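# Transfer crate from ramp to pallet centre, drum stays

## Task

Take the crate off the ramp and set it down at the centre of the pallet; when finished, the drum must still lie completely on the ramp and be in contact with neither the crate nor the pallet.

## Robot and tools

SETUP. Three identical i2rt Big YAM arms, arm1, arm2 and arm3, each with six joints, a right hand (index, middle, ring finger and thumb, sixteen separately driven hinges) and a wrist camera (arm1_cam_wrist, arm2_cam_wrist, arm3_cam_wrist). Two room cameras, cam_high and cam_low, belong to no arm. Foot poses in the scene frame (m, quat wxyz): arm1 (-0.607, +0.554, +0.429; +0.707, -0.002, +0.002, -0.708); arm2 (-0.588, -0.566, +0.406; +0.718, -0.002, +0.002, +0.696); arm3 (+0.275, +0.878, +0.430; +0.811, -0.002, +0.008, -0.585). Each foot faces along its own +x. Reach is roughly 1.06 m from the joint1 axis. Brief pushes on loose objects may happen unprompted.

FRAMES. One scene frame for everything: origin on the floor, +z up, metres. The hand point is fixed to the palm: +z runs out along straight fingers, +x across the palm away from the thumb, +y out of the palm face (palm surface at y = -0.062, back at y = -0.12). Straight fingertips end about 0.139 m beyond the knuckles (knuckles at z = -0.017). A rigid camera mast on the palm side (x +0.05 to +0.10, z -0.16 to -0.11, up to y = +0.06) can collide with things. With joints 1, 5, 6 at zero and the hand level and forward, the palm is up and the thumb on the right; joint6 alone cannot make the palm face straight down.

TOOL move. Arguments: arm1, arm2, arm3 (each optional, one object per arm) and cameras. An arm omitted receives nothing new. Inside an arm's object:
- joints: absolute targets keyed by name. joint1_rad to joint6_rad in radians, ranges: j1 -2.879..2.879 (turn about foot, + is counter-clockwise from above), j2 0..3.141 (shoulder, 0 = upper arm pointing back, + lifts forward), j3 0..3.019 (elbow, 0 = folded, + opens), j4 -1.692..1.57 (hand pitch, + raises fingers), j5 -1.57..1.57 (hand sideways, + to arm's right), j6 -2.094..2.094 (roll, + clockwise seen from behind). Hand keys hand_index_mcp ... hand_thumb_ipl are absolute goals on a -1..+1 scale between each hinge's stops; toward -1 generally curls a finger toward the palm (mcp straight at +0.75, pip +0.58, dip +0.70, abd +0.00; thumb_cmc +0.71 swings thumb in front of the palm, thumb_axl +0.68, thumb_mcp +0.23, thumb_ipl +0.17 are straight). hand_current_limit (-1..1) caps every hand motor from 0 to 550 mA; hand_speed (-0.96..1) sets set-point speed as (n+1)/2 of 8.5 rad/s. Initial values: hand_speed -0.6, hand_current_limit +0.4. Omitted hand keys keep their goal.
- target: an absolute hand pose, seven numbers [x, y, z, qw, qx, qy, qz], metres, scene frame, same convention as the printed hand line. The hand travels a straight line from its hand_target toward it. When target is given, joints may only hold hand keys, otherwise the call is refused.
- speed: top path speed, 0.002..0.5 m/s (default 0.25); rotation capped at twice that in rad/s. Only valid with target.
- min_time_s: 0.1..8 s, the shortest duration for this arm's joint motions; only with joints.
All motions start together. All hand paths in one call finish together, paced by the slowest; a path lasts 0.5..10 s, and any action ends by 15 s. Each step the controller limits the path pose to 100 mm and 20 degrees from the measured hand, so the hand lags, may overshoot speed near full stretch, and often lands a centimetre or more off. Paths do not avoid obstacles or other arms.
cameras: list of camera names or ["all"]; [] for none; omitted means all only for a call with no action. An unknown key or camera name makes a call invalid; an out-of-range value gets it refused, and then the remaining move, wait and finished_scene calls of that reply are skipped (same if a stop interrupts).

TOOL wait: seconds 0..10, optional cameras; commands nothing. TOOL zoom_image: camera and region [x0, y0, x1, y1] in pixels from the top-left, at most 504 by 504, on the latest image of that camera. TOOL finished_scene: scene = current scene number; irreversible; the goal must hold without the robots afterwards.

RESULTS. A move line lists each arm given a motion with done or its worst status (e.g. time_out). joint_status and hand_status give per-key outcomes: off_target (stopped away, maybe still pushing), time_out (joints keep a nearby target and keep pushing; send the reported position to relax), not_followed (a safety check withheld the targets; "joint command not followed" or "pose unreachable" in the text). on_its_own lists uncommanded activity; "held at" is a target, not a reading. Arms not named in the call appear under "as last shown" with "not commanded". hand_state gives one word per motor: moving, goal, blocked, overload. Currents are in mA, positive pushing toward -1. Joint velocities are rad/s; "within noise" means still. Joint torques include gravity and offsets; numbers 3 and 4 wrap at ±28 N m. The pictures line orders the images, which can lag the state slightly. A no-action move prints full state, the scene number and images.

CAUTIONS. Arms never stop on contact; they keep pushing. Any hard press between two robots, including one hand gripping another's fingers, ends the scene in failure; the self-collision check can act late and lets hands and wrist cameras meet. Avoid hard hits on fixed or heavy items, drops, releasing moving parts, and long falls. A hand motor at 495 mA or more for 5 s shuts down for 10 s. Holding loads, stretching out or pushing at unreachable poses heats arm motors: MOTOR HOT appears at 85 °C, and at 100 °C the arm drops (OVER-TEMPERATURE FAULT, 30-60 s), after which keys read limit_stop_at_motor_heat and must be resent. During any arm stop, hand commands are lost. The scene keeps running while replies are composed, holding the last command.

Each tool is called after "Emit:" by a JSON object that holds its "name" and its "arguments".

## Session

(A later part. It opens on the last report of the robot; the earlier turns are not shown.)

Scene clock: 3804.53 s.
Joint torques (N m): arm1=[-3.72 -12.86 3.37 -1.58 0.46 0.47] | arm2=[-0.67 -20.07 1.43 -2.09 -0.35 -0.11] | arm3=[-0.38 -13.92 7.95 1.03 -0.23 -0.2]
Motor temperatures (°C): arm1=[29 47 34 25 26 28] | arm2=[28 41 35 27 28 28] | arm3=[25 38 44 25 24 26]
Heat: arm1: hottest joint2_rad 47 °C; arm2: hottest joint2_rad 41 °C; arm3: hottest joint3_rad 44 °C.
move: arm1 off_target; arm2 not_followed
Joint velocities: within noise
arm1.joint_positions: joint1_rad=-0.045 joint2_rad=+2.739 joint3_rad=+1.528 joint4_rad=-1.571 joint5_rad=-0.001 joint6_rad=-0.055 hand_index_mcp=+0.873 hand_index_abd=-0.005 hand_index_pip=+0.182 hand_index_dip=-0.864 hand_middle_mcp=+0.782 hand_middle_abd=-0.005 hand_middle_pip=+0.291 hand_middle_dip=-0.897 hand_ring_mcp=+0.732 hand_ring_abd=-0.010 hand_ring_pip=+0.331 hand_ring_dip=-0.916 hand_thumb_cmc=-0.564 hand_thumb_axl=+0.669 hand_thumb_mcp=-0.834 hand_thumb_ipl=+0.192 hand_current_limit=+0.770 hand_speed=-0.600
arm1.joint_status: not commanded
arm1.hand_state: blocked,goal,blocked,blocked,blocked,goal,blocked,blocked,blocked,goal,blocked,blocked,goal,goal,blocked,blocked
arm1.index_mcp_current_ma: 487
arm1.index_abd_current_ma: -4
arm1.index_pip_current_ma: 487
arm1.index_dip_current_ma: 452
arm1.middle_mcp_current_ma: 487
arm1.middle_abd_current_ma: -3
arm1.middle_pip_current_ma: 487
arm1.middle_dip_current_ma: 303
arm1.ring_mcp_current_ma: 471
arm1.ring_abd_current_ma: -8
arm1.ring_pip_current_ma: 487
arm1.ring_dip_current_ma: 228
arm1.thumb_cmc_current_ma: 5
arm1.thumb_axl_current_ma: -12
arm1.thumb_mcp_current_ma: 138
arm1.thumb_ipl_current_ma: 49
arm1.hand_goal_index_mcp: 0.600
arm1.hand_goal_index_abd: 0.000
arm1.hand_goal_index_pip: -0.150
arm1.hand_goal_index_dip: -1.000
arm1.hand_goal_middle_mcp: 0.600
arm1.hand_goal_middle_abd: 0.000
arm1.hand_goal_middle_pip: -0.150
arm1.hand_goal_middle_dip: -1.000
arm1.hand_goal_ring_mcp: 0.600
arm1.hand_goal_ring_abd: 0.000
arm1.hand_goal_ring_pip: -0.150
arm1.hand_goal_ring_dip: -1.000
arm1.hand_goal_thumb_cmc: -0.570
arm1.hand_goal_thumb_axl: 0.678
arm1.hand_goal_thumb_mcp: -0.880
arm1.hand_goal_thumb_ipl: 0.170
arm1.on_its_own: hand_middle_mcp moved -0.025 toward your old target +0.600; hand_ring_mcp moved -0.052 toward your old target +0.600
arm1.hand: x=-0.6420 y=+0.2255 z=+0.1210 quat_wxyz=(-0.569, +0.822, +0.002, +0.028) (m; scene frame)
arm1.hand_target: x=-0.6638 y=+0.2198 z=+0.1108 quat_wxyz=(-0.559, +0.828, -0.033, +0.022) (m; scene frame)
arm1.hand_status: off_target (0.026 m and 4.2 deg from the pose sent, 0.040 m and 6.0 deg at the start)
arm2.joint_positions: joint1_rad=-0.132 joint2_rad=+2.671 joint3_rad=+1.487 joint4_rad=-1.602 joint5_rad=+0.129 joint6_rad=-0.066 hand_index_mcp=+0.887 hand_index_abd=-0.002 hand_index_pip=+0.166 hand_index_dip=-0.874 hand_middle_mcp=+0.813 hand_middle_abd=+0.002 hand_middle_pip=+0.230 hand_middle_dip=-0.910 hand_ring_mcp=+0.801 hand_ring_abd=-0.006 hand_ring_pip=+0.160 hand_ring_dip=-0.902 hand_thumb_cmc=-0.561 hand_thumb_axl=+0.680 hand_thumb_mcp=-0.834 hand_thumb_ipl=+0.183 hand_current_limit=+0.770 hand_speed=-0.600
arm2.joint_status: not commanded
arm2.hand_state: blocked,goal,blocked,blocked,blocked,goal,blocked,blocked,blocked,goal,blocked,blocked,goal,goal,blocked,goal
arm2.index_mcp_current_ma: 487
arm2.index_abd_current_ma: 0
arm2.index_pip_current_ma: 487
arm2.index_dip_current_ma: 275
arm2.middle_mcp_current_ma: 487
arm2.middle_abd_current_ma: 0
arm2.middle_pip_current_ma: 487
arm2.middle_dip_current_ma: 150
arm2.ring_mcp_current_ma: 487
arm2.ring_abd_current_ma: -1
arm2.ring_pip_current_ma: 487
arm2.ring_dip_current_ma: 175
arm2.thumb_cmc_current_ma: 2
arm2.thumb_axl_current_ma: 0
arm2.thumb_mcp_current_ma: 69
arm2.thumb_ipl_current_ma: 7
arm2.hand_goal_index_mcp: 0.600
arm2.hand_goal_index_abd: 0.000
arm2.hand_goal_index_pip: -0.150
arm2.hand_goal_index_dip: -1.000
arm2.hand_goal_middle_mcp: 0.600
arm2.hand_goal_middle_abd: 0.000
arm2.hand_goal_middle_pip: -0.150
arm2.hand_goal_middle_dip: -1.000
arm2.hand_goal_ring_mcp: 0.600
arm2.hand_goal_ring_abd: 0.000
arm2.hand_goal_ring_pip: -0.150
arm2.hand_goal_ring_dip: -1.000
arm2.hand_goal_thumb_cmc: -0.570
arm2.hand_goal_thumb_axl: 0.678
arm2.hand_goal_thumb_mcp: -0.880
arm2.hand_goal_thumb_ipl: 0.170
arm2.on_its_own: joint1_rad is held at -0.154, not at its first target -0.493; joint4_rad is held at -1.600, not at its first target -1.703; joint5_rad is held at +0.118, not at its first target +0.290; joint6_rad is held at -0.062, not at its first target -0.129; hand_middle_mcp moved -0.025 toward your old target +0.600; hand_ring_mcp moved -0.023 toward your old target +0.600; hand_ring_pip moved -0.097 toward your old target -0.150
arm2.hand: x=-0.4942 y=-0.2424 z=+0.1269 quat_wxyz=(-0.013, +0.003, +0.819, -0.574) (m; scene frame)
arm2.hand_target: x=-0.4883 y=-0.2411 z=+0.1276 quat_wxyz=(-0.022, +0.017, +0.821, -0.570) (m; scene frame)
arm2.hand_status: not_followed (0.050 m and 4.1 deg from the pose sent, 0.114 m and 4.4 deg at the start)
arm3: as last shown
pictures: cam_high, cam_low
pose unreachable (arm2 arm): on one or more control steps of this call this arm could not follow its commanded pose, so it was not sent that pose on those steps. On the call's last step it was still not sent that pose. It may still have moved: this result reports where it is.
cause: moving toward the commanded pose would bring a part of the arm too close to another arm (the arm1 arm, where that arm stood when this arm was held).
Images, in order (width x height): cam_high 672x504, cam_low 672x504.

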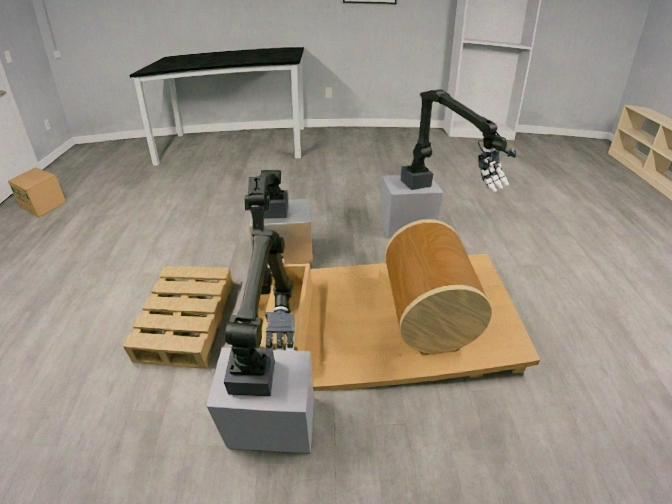

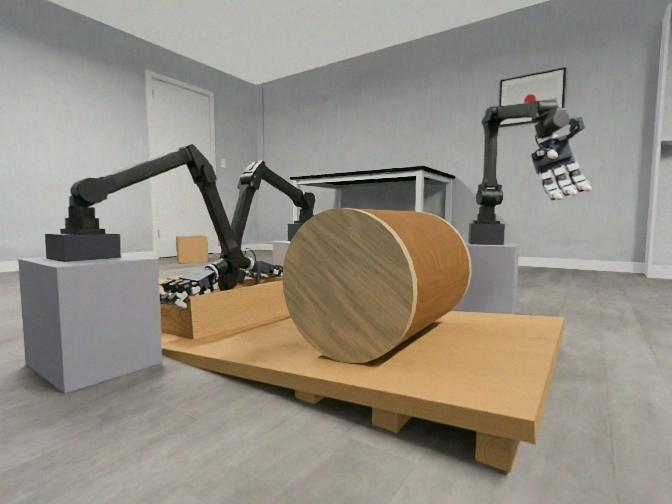

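Emit:
{"name": "move", "arguments": {"arm1": {"target":[-0.645,0.218,0.285,0.5588,-0.8284,0.0325,-0.0220],"speed":0.12}, "arm2": {"target":[-0.497,-0.236,0.285,-0.0220,0.0325,0.8284,-0.5588],"speed":0.12}, "cameras": ["cam_low"]}}

Emit:
{"name": "move", "arguments": {"arm1": {"target":[-0.825,0.236,0.285,0.5588,-0.8284,0.0325,-0.0220],"speed":0.15}, "arm2": {"target":[-0.672,-0.218,0.285,-0.0220,0.0325,0.8284,-0.5588],"speed":0.15}, "cameras": ["cam_high"]}}

Emit:
{"name": "move", "arguments": {"arm1": {"target":[-0.995,0.25,0.285,0.5588,-0.8284,0.0325,-0.0220],"speed":0.15}, "arm2": {"target":[-0.847,-0.204,0.285,-0.0220,0.0325,0.8284,-0.5588],"speed":0.15}, "cameras": ["cam_high"]}}

Emit:
{"name": "move", "arguments": {"arm1": {"target":[-0.995,0.25,0.20,0.5588,-0.8284,0.0325,-0.0220],"speed":0.12}, "arm2": {"target":[-0.847,-0.204,0.20,-0.0220,0.0325,0.8284,-0.5588],"speed":0.12}, "cameras": ["cam_low","cam_high"]}}

Scene clock: 3862.67 s.
Joint torques (N m): arm1=[-1.03 -22.18 0.8 -5.79 -0.31 0.38] | arm2=[0.38 -26.23 2.1 -5.94 -0.35 0.24] | arm3=[-0.5 -14.27 7.98 1.06 -0.22 -0.21]
Motor temperatures (°C): arm1=[29 46 32 25 26 28] | arm2=[28 41 33 27 28 28] | arm3=[25 38 44 25 24 26]
Heat: arm1: hottest joint2_rad 46 °C; arm2: hottest joint2_rad 41 °C; arm3: hottest joint3_rad 44 °C.
move: arm1 off_target; arm2 off_target
Joint velocities: within noise
arm1.joint_positions: joint1_rad=-0.035 joint2_rad=+2.439 joint3_rad=+1.309 joint4_rad=-1.585 joint5_rad=-0.016 joint6_rad=-0.032 hand_index_mcp=+0.873 hand_index_abd=-0.005 hand_index_pip=+0.182 hand_index_dip=-0.854 hand_middle_mcp=+0.769 hand_middle_abd=-0.005 hand_middle_pip=+0.291 hand_middle_dip=-0.886 hand_ring_mcp=+0.715 hand_ring_abd=-0.009 hand_ring_pip=+0.330 hand_ring_dip=-0.899 hand_thumb_cmc=-0.564 hand_thumb_axl=+0.671 hand_thumb_mcp=-0.826 hand_thumb_ipl=+0.197 hand_current_limit=+0.770 hand_speed=-0.600
arm1.joint_status: not commanded
arm1.hand_state: blocked,goal,blocked,blocked,blocked,goal,blocked,blocked,blocked,goal,blocked,blocked,goal,goal,blocked,blocked
arm1.index_mcp_current_ma: 487
arm1.index_abd_current_ma: -4
arm1.index_pip_current_ma: 487
arm1.index_dip_current_ma: 487
arm1.middle_mcp_current_ma: 487
arm1.middle_abd_current_ma: -3
arm1.middle_pip_current_ma: 487
arm1.middle_dip_current_ma: 350
arm1.ring_mcp_current_ma: 385
arm1.ring_abd_current_ma: -7
arm1.ring_pip_current_ma: 487
arm1.ring_dip_current_ma: 296
arm1.thumb_cmc_current_ma: 5
arm1.thumb_axl_current_ma: -9
arm1.thumb_mcp_current_ma: 173
arm1.thumb_ipl_current_ma: 68
arm1.hand_goal_index_mcp: 0.600
arm1.hand_goal_index_abd: 0.000
arm1.hand_goal_index_pip: -0.150
arm1.hand_goal_index_dip: -1.000
arm1.hand_goal_middle_mcp: 0.600
arm1.hand_goal_middle_abd: 0.000
arm1.hand_goal_middle_pip: -0.150
arm1.hand_goal_middle_dip: -1.000
arm1.hand_goal_ring_mcp: 0.600
arm1.hand_goal_ring_abd: 0.000
arm1.hand_goal_ring_pip: -0.150
arm1.hand_goal_ring_dip: -1.000
arm1.hand_goal_thumb_cmc: -0.570
arm1.hand_goal_thumb_axl: 0.678
arm1.hand_goal_thumb_mcp: -0.880
arm1.hand_goal_thumb_ipl: 0.170
arm1.hand: x=-0.6377 y=+0.2272 z=+0.2273 quat_wxyz=(-0.541, +0.841, -0.008, +0.023) (m; scene frame)
arm1.hand_target: x=-0.6444 y=+0.2203 z=+0.2788 quat_wxyz=(-0.545, +0.837, -0.032, +0.021) (m; scene frame)
arm1.hand_status: off_target (0.059 m and 3.8 deg from the pose sent, 0.164 m and 4.2 deg at the start; a joint's target at an end of its range on 25 of 66 steps)
arm2.joint_positions: joint1_rad=-0.125 joint2_rad=+2.354 joint3_rad=+1.269 joint4_rad=-1.608 joint5_rad=+0.098 joint6_rad=-0.083 hand_index_mcp=+0.865 hand_index_abd=-0.003 hand_index_pip=+0.184 hand_index_dip=-0.837 hand_middle_mcp=+0.790 hand_middle_abd=+0.000 hand_middle_pip=+0.230 hand_middle_dip=-0.869 hand_ring_mcp=+0.779 hand_ring_abd=-0.006 hand_ring_pip=+0.160 hand_ring_dip=-0.857 hand_thumb_cmc=-0.561 hand_thumb_axl=+0.681 hand_thumb_mcp=-0.813 hand_thumb_ipl=+0.198 hand_current_limit=+0.770 hand_speed=-0.600
arm2.joint_status: not commanded
arm2.hand_state: blocked,goal,blocked,blocked,blocked,goal,blocked,blocked,blocked,goal,blocked,blocked,goal,goal,blocked,blocked
arm2.index_mcp_current_ma: 487
arm2.index_abd_current_ma: 0
arm2.index_pip_current_ma: 487
arm2.index_dip_current_ma: 440
arm2.middle_mcp_current_ma: 487
arm2.middle_abd_current_ma: 0
arm2.middle_pip_current_ma: 487
arm2.middle_dip_current_ma: 296
arm2.ring_mcp_current_ma: 487
arm2.ring_abd_current_ma: -1
arm2.ring_pip_current_ma: 487
arm2.ring_dip_current_ma: 348
arm2.thumb_cmc_current_ma: 2
arm2.thumb_axl_current_ma: 0
arm2.thumb_mcp_current_ma: 138
arm2.thumb_ipl_current_ma: 31
arm2.hand_goal_index_mcp: 0.600
arm2.hand_goal_index_abd: 0.000
arm2.hand_goal_index_pip: -0.150
arm2.hand_goal_index_dip: -1.000
arm2.hand_goal_middle_mcp: 0.600
arm2.hand_goal_middle_abd: 0.000
arm2.hand_goal_middle_pip: -0.150
arm2.hand_goal_middle_dip: -1.000
arm2.hand_goal_ring_mcp: 0.600
arm2.hand_goal_ring_abd: 0.000
arm2.hand_goal_ring_pip: -0.150
arm2.hand_goal_ring_dip: -1.000
arm2.hand_goal_thumb_cmc: -0.570
arm2.hand_goal_thumb_axl: 0.678
arm2.hand_goal_thumb_mcp: -0.880
arm2.hand_goal_thumb_ipl: 0.170
arm2.on_its_own: hand_index_mcp moved -0.022 toward your old target +0.600; hand_middle_mcp moved -0.022 toward your old target +0.600; hand_ring_mcp moved -0.022 toward your old target +0.600
arm2.hand: x=-0.5035 y=-0.2438 z=+0.2333 quat_wxyz=(-0.023, +0.005, +0.844, -0.535) (m; scene frame)
arm2.hand_target: x=-0.4976 y=-0.2379 z=+0.2799 quat_wxyz=(-0.019, +0.031, +0.843, -0.537) (m; scene frame)
arm2.hand_status: off_target (0.053 m and 4.6 deg from the pose sent, 0.158 m and 4.1 deg at the start; a joint's target at an end of its range on 30 of 66 steps)
arm3: as last shown
pictures: cam_low
Images, in order (width x height): cam_low 672x504.

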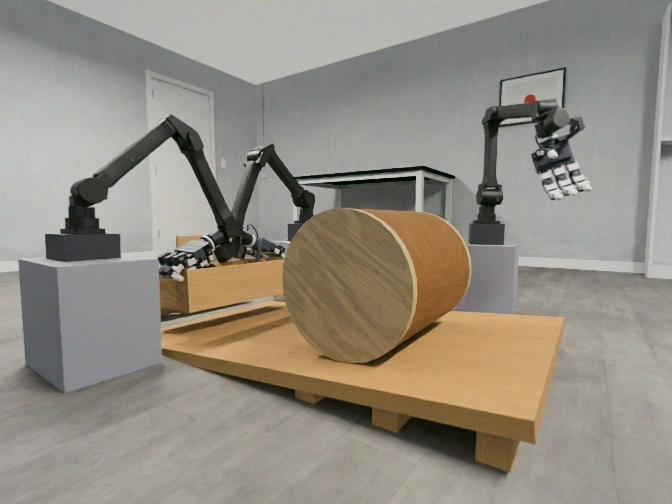

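Scene clock: 3864.80 s.
Joint torques (N m): arm1=[-3.9 -21.48 3.97 -5.82 0.53 0.32] | arm2=[2.43 -24.41 3.79 -5.05 -3.13 -0.05] | arm3=[-0.5 -13.8 7.91 1.16 -0.24 -0.2]
Motor temperatures (°C): arm1=[29 46 32 25 26 28] | arm2=[28 41 33 28 29 28] | arm3=[25 38 44 25 24 26]
Heat: arm1: hottest joint2_rad 46 °C; arm2: hottest joint2_rad 41 °C; arm3: hottest joint3_rad 44 °C.
move: arm1 off_target; arm2 off_target
Joint velocities: within noise
arm1.joint_positions: joint1_rad=-0.375 joint2_rad=+2.439 joint3_rad=+1.339 joint4_rad=-1.585 joint5_rad=+0.318 joint6_rad=-0.197 hand_index_mcp=+0.860 hand_index_abd=-0.006 hand_index_pip=+0.182 hand_index_dip=-0.831 hand_middle_mcp=+0.753 hand_middle_abd=-0.005 hand_middle_pip=+0.294 hand_middle_dip=-0.879 hand_ring_mcp=+0.695 hand_ring_abd=-0.006 hand_ring_pip=+0.328 hand_ring_dip=-0.898 hand_thumb_cmc=-0.564 hand_thumb_axl=+0.673 hand_thumb_mcp=-0.818 hand_thumb_ipl=+0.203 hand_current_limit=+0.770 hand_speed=-0.600
arm1.joint_status: not commanded
arm1.hand_state: blocked,goal,blocked,blocked,blocked,goal,blocked,blocked,blocked,goal,blocked,blocked,goal,goal,blocked,blocked
arm1.index_mcp_current_ma: 487
arm1.index_abd_current_ma: -4
arm1.index_pip_current_ma: 487
arm1.index_dip_current_ma: 487
arm1.middle_mcp_current_ma: 487
arm1.middle_abd_current_ma: -3
arm1.middle_pip_current_ma: 487
arm1.middle_dip_current_ma: 381
arm1.ring_mcp_current_ma: 294
arm1.ring_abd_current_ma: -4
arm1.ring_pip_current_ma: 487
arm1.ring_dip_current_ma: 300
arm1.thumb_cmc_current_ma: 5
arm1.thumb_axl_current_ma: -5
arm1.thumb_mcp_current_ma: 208
arm1.thumb_ipl_current_ma: 89
arm1.hand_goal_index_mcp: 0.600
arm1.hand_goal_index_abd: 0.000
arm1.hand_goal_index_pip: -0.150
arm1.hand_goal_index_dip: -1.000
arm1.hand_goal_middle_mcp: 0.600
arm1.hand_goal_middle_abd: 0.000
arm1.hand_goal_middle_pip: -0.150
arm1.hand_goal_middle_dip: -1.000
arm1.hand_goal_ring_mcp: 0.600
arm1.hand_goal_ring_abd: 0.000
arm1.hand_goal_ring_pip: -0.150
arm1.hand_goal_ring_dip: -1.000
arm1.hand_goal_thumb_cmc: -0.570
arm1.hand_goal_thumb_axl: 0.678
arm1.hand_goal_thumb_mcp: -0.880
arm1.hand_goal_thumb_ipl: 0.170
arm1.hand: x=-0.7940 y=+0.2470 z=+0.2302 quat_wxyz=(-0.539, +0.842, +0.007, +0.017) (m; scene frame)
arm1.hand_target: x=-0.8227 y=+0.2387 z=+0.2803 quat_wxyz=(-0.535, +0.844, -0.029, +0.015) (m; scene frame)
arm1.hand_status: off_target (0.064 m and 5.3 deg from the pose sent, 0.196 m and 3.8 deg at the start; a joint's target at an end of its range on 50 of 64 steps)
arm2.joint_positions: joint1_rad=+0.216 joint2_rad=+2.332 joint3_rad=+1.308 joint4_rad=-1.627 joint5_rad=-0.169 joint6_rad=+0.115 hand_index_mcp=+0.841 hand_index_abd=-0.006 hand_index_pip=+0.192 hand_index_dip=-0.837 hand_middle_mcp=+0.775 hand_middle_abd=+0.001 hand_middle_pip=+0.230 hand_middle_dip=-0.860 hand_ring_mcp=+0.754 hand_ring_abd=+0.003 hand_ring_pip=+0.160 hand_ring_dip=-0.843 hand_thumb_cmc=-0.565 hand_thumb_axl=+0.690 hand_thumb_mcp=-0.789 hand_thumb_ipl=+0.212 hand_current_limit=+0.770 hand_speed=-0.600
arm2.joint_status: not commanded
arm2.hand_state: blocked,goal,blocked,blocked,blocked,goal,blocked,blocked,blocked,goal,blocked,blocked,goal,goal,blocked,blocked
arm2.index_mcp_current_ma: 487
arm2.index_abd_current_ma: -1
arm2.index_pip_current_ma: 487
arm2.index_dip_current_ma: 440
arm2.middle_mcp_current_ma: 486
arm2.middle_abd_current_ma: 0
arm2.middle_pip_current_ma: 487
arm2.middle_dip_current_ma: 336
arm2.ring_mcp_current_ma: 437
arm2.ring_abd_current_ma: 0
arm2.ring_pip_current_ma: 487
arm2.ring_dip_current_ma: 410
arm2.thumb_cmc_current_ma: 1
arm2.thumb_axl_current_ma: 6
arm2.thumb_mcp_current_ma: 244
arm2.thumb_ipl_current_ma: 64
arm2.hand_goal_index_mcp: 0.600
arm2.hand_goal_index_abd: 0.000
arm2.hand_goal_index_pip: -0.150
arm2.hand_goal_index_dip: -1.000
arm2.hand_goal_middle_mcp: 0.600
arm2.hand_goal_middle_abd: 0.000
arm2.hand_goal_middle_pip: -0.150
arm2.hand_goal_middle_dip: -1.000
arm2.hand_goal_ring_mcp: 0.600
arm2.hand_goal_ring_abd: 0.000
arm2.hand_goal_ring_pip: -0.150
arm2.hand_goal_ring_dip: -1.000
arm2.hand_goal_thumb_cmc: -0.570
arm2.hand_goal_thumb_axl: 0.678
arm2.hand_goal_thumb_mcp: -0.880
arm2.hand_goal_thumb_ipl: 0.170
arm2.on_its_own: hand_index_mcp moved -0.023 toward your old target +0.600; hand_ring_mcp moved -0.025 toward your old target +0.600
arm2.hand: x=-0.6488 y=-0.2237 z=+0.2459 quat_wxyz=(+0.004, +0.013, +0.854, -0.520) (m; scene frame)
arm2.hand_target: x=-0.6703 y=-0.2189 z=+0.2821 quat_wxyz=(-0.024, +0.032, +0.851, -0.523) (m; scene frame)
arm2.hand_status: off_target (0.046 m and 6.5 deg from the pose sent, 0.178 m and 4.6 deg at the start; a joint's target at an end of its range on 56 of 64 steps)
arm3: as last shown
pictures: cam_high
Images, in order (width x height): cam_high 672x504.

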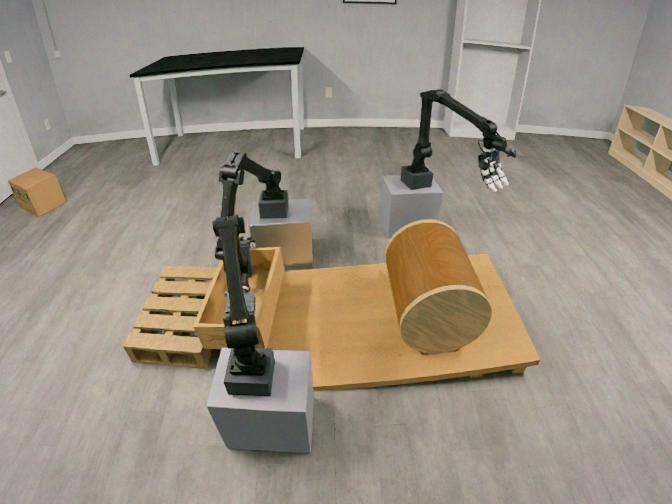

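Scene clock: 3867.53 s.
Joint torques (N m): arm1=[0.15 -17.55 6.35 -1.65 0.39 -0.11] | arm2=[0.21 -19.49 7.35 -1.44 -0.33 -0.26] | arm3=[-0.15 -14.15 7.91 1.05 -0.23 -0.22]
Motor temperatures (°C): arm1=[29 46 32 25 27 28] | arm2=[28 41 33 28 36 28] | arm3=[25 38 44 25 24 26]
Heat: arm1: hottest joint2_rad 46 °C; arm2: hottest joint2_rad 41 °C; arm3: hottest joint3_rad 44 °C.
move: arm1 off_target; arm2 off_target
Joint velocities: within noise
arm1.joint_positions: joint1_rad=-0.721 joint2_rad=+2.410 joint3_rad=+1.561 joint4_rad=-1.691 joint5_rad=+0.602 joint6_rad=-0.353 hand_index_mcp=+0.600 hand_index_abd=-0.003 hand_index_pip=-0.148 hand_index_dip=-0.996 hand_middle_mcp=+0.596 hand_middle_abd=-0.002 hand_middle_pip=-0.147 hand_middle_dip=-0.997 hand_ring_mcp=+0.596 hand_ring_abd=-0.003 hand_ring_pip=-0.147 hand_ring_dip=-0.997 hand_thumb_cmc=-0.572 hand_thumb_axl=+0.659 hand_thumb_mcp=-0.848 hand_thumb_ipl=+0.179 hand_current_limit=+0.770 hand_speed=-0.600
arm1.joint_status: not commanded
arm1.hand_state: goal,goal,goal,goal,goal,goal,goal,goal,goal,goal,goal,goal,goal,goal,blocked,goal
arm1.index_mcp_current_ma: 0
arm1.index_abd_current_ma: -2
arm1.index_pip_current_ma: 1
arm1.index_dip_current_ma: 2
arm1.middle_mcp_current_ma: -3
arm1.middle_abd_current_ma: -1
arm1.middle_pip_current_ma: 2
arm1.middle_dip_current_ma: 2
arm1.ring_mcp_current_ma: -3
arm1.ring_abd_current_ma: -1
arm1.ring_pip_current_ma: 2
arm1.ring_dip_current_ma: 2
arm1.thumb_cmc_current_ma: -1
arm1.thumb_axl_current_ma: -34
arm1.thumb_mcp_current_ma: 83
arm1.thumb_ipl_current_ma: 14
arm1.hand_goal_index_mcp: 0.600
arm1.hand_goal_index_abd: 0.000
arm1.hand_goal_index_pip: -0.150
arm1.hand_goal_index_dip: -1.000
arm1.hand_goal_middle_mcp: 0.600
arm1.hand_goal_middle_abd: 0.000
arm1.hand_goal_middle_pip: -0.150
arm1.hand_goal_middle_dip: -1.000
arm1.hand_goal_ring_mcp: 0.600
arm1.hand_goal_ring_abd: 0.000
arm1.hand_goal_ring_pip: -0.150
arm1.hand_goal_ring_dip: -1.000
arm1.hand_goal_thumb_cmc: -0.570
arm1.hand_goal_thumb_axl: 0.678
arm1.hand_goal_thumb_mcp: -0.880
arm1.hand_goal_thumb_ipl: 0.170
arm1.on_its_own: hand_index_mcp moved -0.260 to your old target +0.600; hand_index_pip moved -0.329 to your old target -0.150; hand_middle_mcp moved -0.157 to your old target +0.600; hand_middle_pip moved -0.441 to your old target -0.150; hand_ring_mcp moved -0.099 to your old target +0.600; hand_ring_pip moved -0.476 to your old target -0.150
arm1.hand: x=-0.9864 y=+0.2637 z=+0.2800 quat_wxyz=(-0.516, +0.856, -0.021, +0.000) (m; scene frame)
arm1.hand_target: x=-0.9946 y=+0.2505 z=+0.2850 quat_wxyz=(-0.505, +0.863, -0.020, -0.008) (m; scene frame)
arm1.hand_status: off_target (0.017 m and 6.5 deg from the pose sent, 0.208 m and 5.3 deg at the start; pose on its path clipped on 35 of 82 steps; a joint's target at an end of its range on 78 of 82 steps)
arm2.joint_positions: joint1_rad=+0.557 joint2_rad=+2.305 joint3_rad=+1.501 joint4_rad=-1.706 joint5_rad=-0.550 joint6_rad=+0.352 hand_index_mcp=+0.606 hand_index_abd=+0.001 hand_index_pip=-0.142 hand_index_dip=-0.995 hand_middle_mcp=+0.596 hand_middle_abd=+0.002 hand_middle_pip=-0.147 hand_middle_dip=-0.996 hand_ring_mcp=+0.596 hand_ring_abd=+0.001 hand_ring_pip=-0.148 hand_ring_dip=-1.000 hand_thumb_cmc=-0.567 hand_thumb_axl=+0.751 hand_thumb_mcp=-0.853 hand_thumb_ipl=+0.180 hand_current_limit=+0.770 hand_speed=-0.600
arm2.joint_status: not commanded
arm2.hand_state: goal,goal,goal,goal,goal,goal,goal,goal,goal,goal,goal,goal,goal,blocked,blocked,goal
arm2.index_mcp_current_ma: 1
arm2.index_abd_current_ma: 0
arm2.index_pip_current_ma: 2
arm2.index_dip_current_ma: 1
arm2.middle_mcp_current_ma: -1
arm2.middle_abd_current_ma: 0
arm2.middle_pip_current_ma: 0
arm2.middle_dip_current_ma: 1
arm2.ring_mcp_current_ma: -1
arm2.ring_abd_current_ma: 0
arm2.ring_pip_current_ma: 0
arm2.ring_dip_current_ma: 0
arm2.thumb_cmc_current_ma: 0
arm2.thumb_axl_current_ma: 144
arm2.thumb_mcp_current_ma: 27
arm2.thumb_ipl_current_ma: 4
arm2.hand_goal_index_mcp: 0.600
arm2.hand_goal_index_abd: 0.000
arm2.hand_goal_index_pip: -0.150
arm2.hand_goal_index_dip: -1.000
arm2.hand_goal_middle_mcp: 0.600
arm2.hand_goal_middle_abd: 0.000
arm2.hand_goal_middle_pip: -0.150
arm2.hand_goal_middle_dip: -1.000
arm2.hand_goal_ring_mcp: 0.600
arm2.hand_goal_ring_abd: 0.000
arm2.hand_goal_ring_pip: -0.150
arm2.hand_goal_ring_dip: -1.000
arm2.hand_goal_thumb_cmc: -0.570
arm2.hand_goal_thumb_axl: 0.678
arm2.hand_goal_thumb_mcp: -0.880
arm2.hand_goal_thumb_ipl: 0.170
arm2.on_its_own: hand_index_mcp moved -0.235 to your old target +0.600; hand_index_pip moved -0.334 to your old target -0.150; hand_middle_mcp moved -0.179 to your old target +0.600; hand_middle_pip moved -0.377 to your old target -0.150; hand_ring_mcp moved -0.157 to your old target +0.600; hand_ring_pip moved -0.307 to your old target -0.150
arm2.hand: x=-0.8460 y=-0.2152 z=+0.2914 quat_wxyz=(-0.035, +0.047, +0.865, -0.499) (m; scene frame)
arm2.hand_target: x=-0.8467 y=-0.2048 z=+0.2849 quat_wxyz=(-0.043, +0.046, +0.866, -0.496) (m; scene frame)
arm2.hand_status: off_target (0.013 m and 8.3 deg from the pose sent, 0.203 m and 6.5 deg at the start; pose on its path clipped on 33 of 82 steps; a joint's target at an end of its range on 80 of 82 steps)
arm3.joint_positions: joint1_rad=+0.296 joint2_rad=+1.520 joint3_rad=+1.311 joint4_rad=-1.212 joint5_rad=-0.303 joint6_rad=+0.310 hand_index_mcp=+0.481 hand_index_abd=-0.001 hand_index_pip=+0.279 hand_index_dip=+0.398 hand_middle_mcp=+0.481 hand_middle_abd=+0.000 hand_middle_pip=+0.279 hand_middle_dip=+0.402 hand_ring_mcp=+0.481 hand_ring_abd=+0.004 hand_ring_pip=+0.279 hand_ring_dip=+0.398 hand_thumb_cmc=-0.568 hand_thumb_axl=+0.680 hand_thumb_mcp=+0.096 hand_thumb_ipl=+0.001 hand_current_limit=+0.400 hand_speed=-0.600
arm3.joint_status: not commanded
arm3.hand_state: goal,goal,goal,goal,goal,goal,goal,goal,goal,goal,goal,goal,goal,goal,goal,goal
arm3.index_mcp_current_ma: 0
arm3.index_abd_current_ma: 0
arm3.index_pip_current_ma: 0
arm3.index_dip_current_ma: -1
arm3.middle_mcp_current_ma: 0
arm3.middle_abd_current_ma: 0
arm3.middle_pip_current_ma: 0
arm3.middle_dip_current_ma: 1
arm3.ring_mcp_current_ma: 0
arm3.ring_abd_current_ma: 2
arm3.ring_pip_current_ma: 0
arm3.ring_dip_current_ma: -1
arm3.thumb_cmc_current_ma: 1
arm3.thumb_axl_current_ma: 1
arm3.thumb_mcp_current_ma: -3
arm3.thumb_ipl_current_ma: 0
arm3.hand_goal_index_mcp: 0.480
arm3.hand_goal_index_abd: 0.000
arm3.hand_goal_index_pip: 0.280
arm3.hand_goal_index_dip: 0.400
arm3.hand_goal_middle_mcp: 0.480
arm3.hand_goal_middle_abd: 0.000
arm3.hand_goal_middle_pip: 0.280
arm3.hand_goal_middle_dip: 0.400
arm3.hand_goal_ring_mcp: 0.480
arm3.hand_goal_ring_abd: 0.000
arm3.hand_goal_ring_pip: 0.280
arm3.hand_goal_ring_dip: 0.400
arm3.hand_goal_thumb_cmc: -0.570
arm3.hand_goal_thumb_axl: 0.678
arm3.hand_goal_thumb_mcp: 0.100
arm3.hand_goal_thumb_ipl: 0.000
arm3.hand: x=+0.6047 y=+0.4275 z=+0.6150 quat_wxyz=(-0.005, +0.974, +0.161, +0.160) (m; scene frame)
arm3.hand_target: x=+0.6057 y=+0.4300 z=+0.6222 quat_wxyz=(+0.005, +0.972, +0.170, +0.164) (m; scene frame)
arm3.hand_status: not commanded
pictures: cam_high
Images, in order (width x height): cam_high 672x504.

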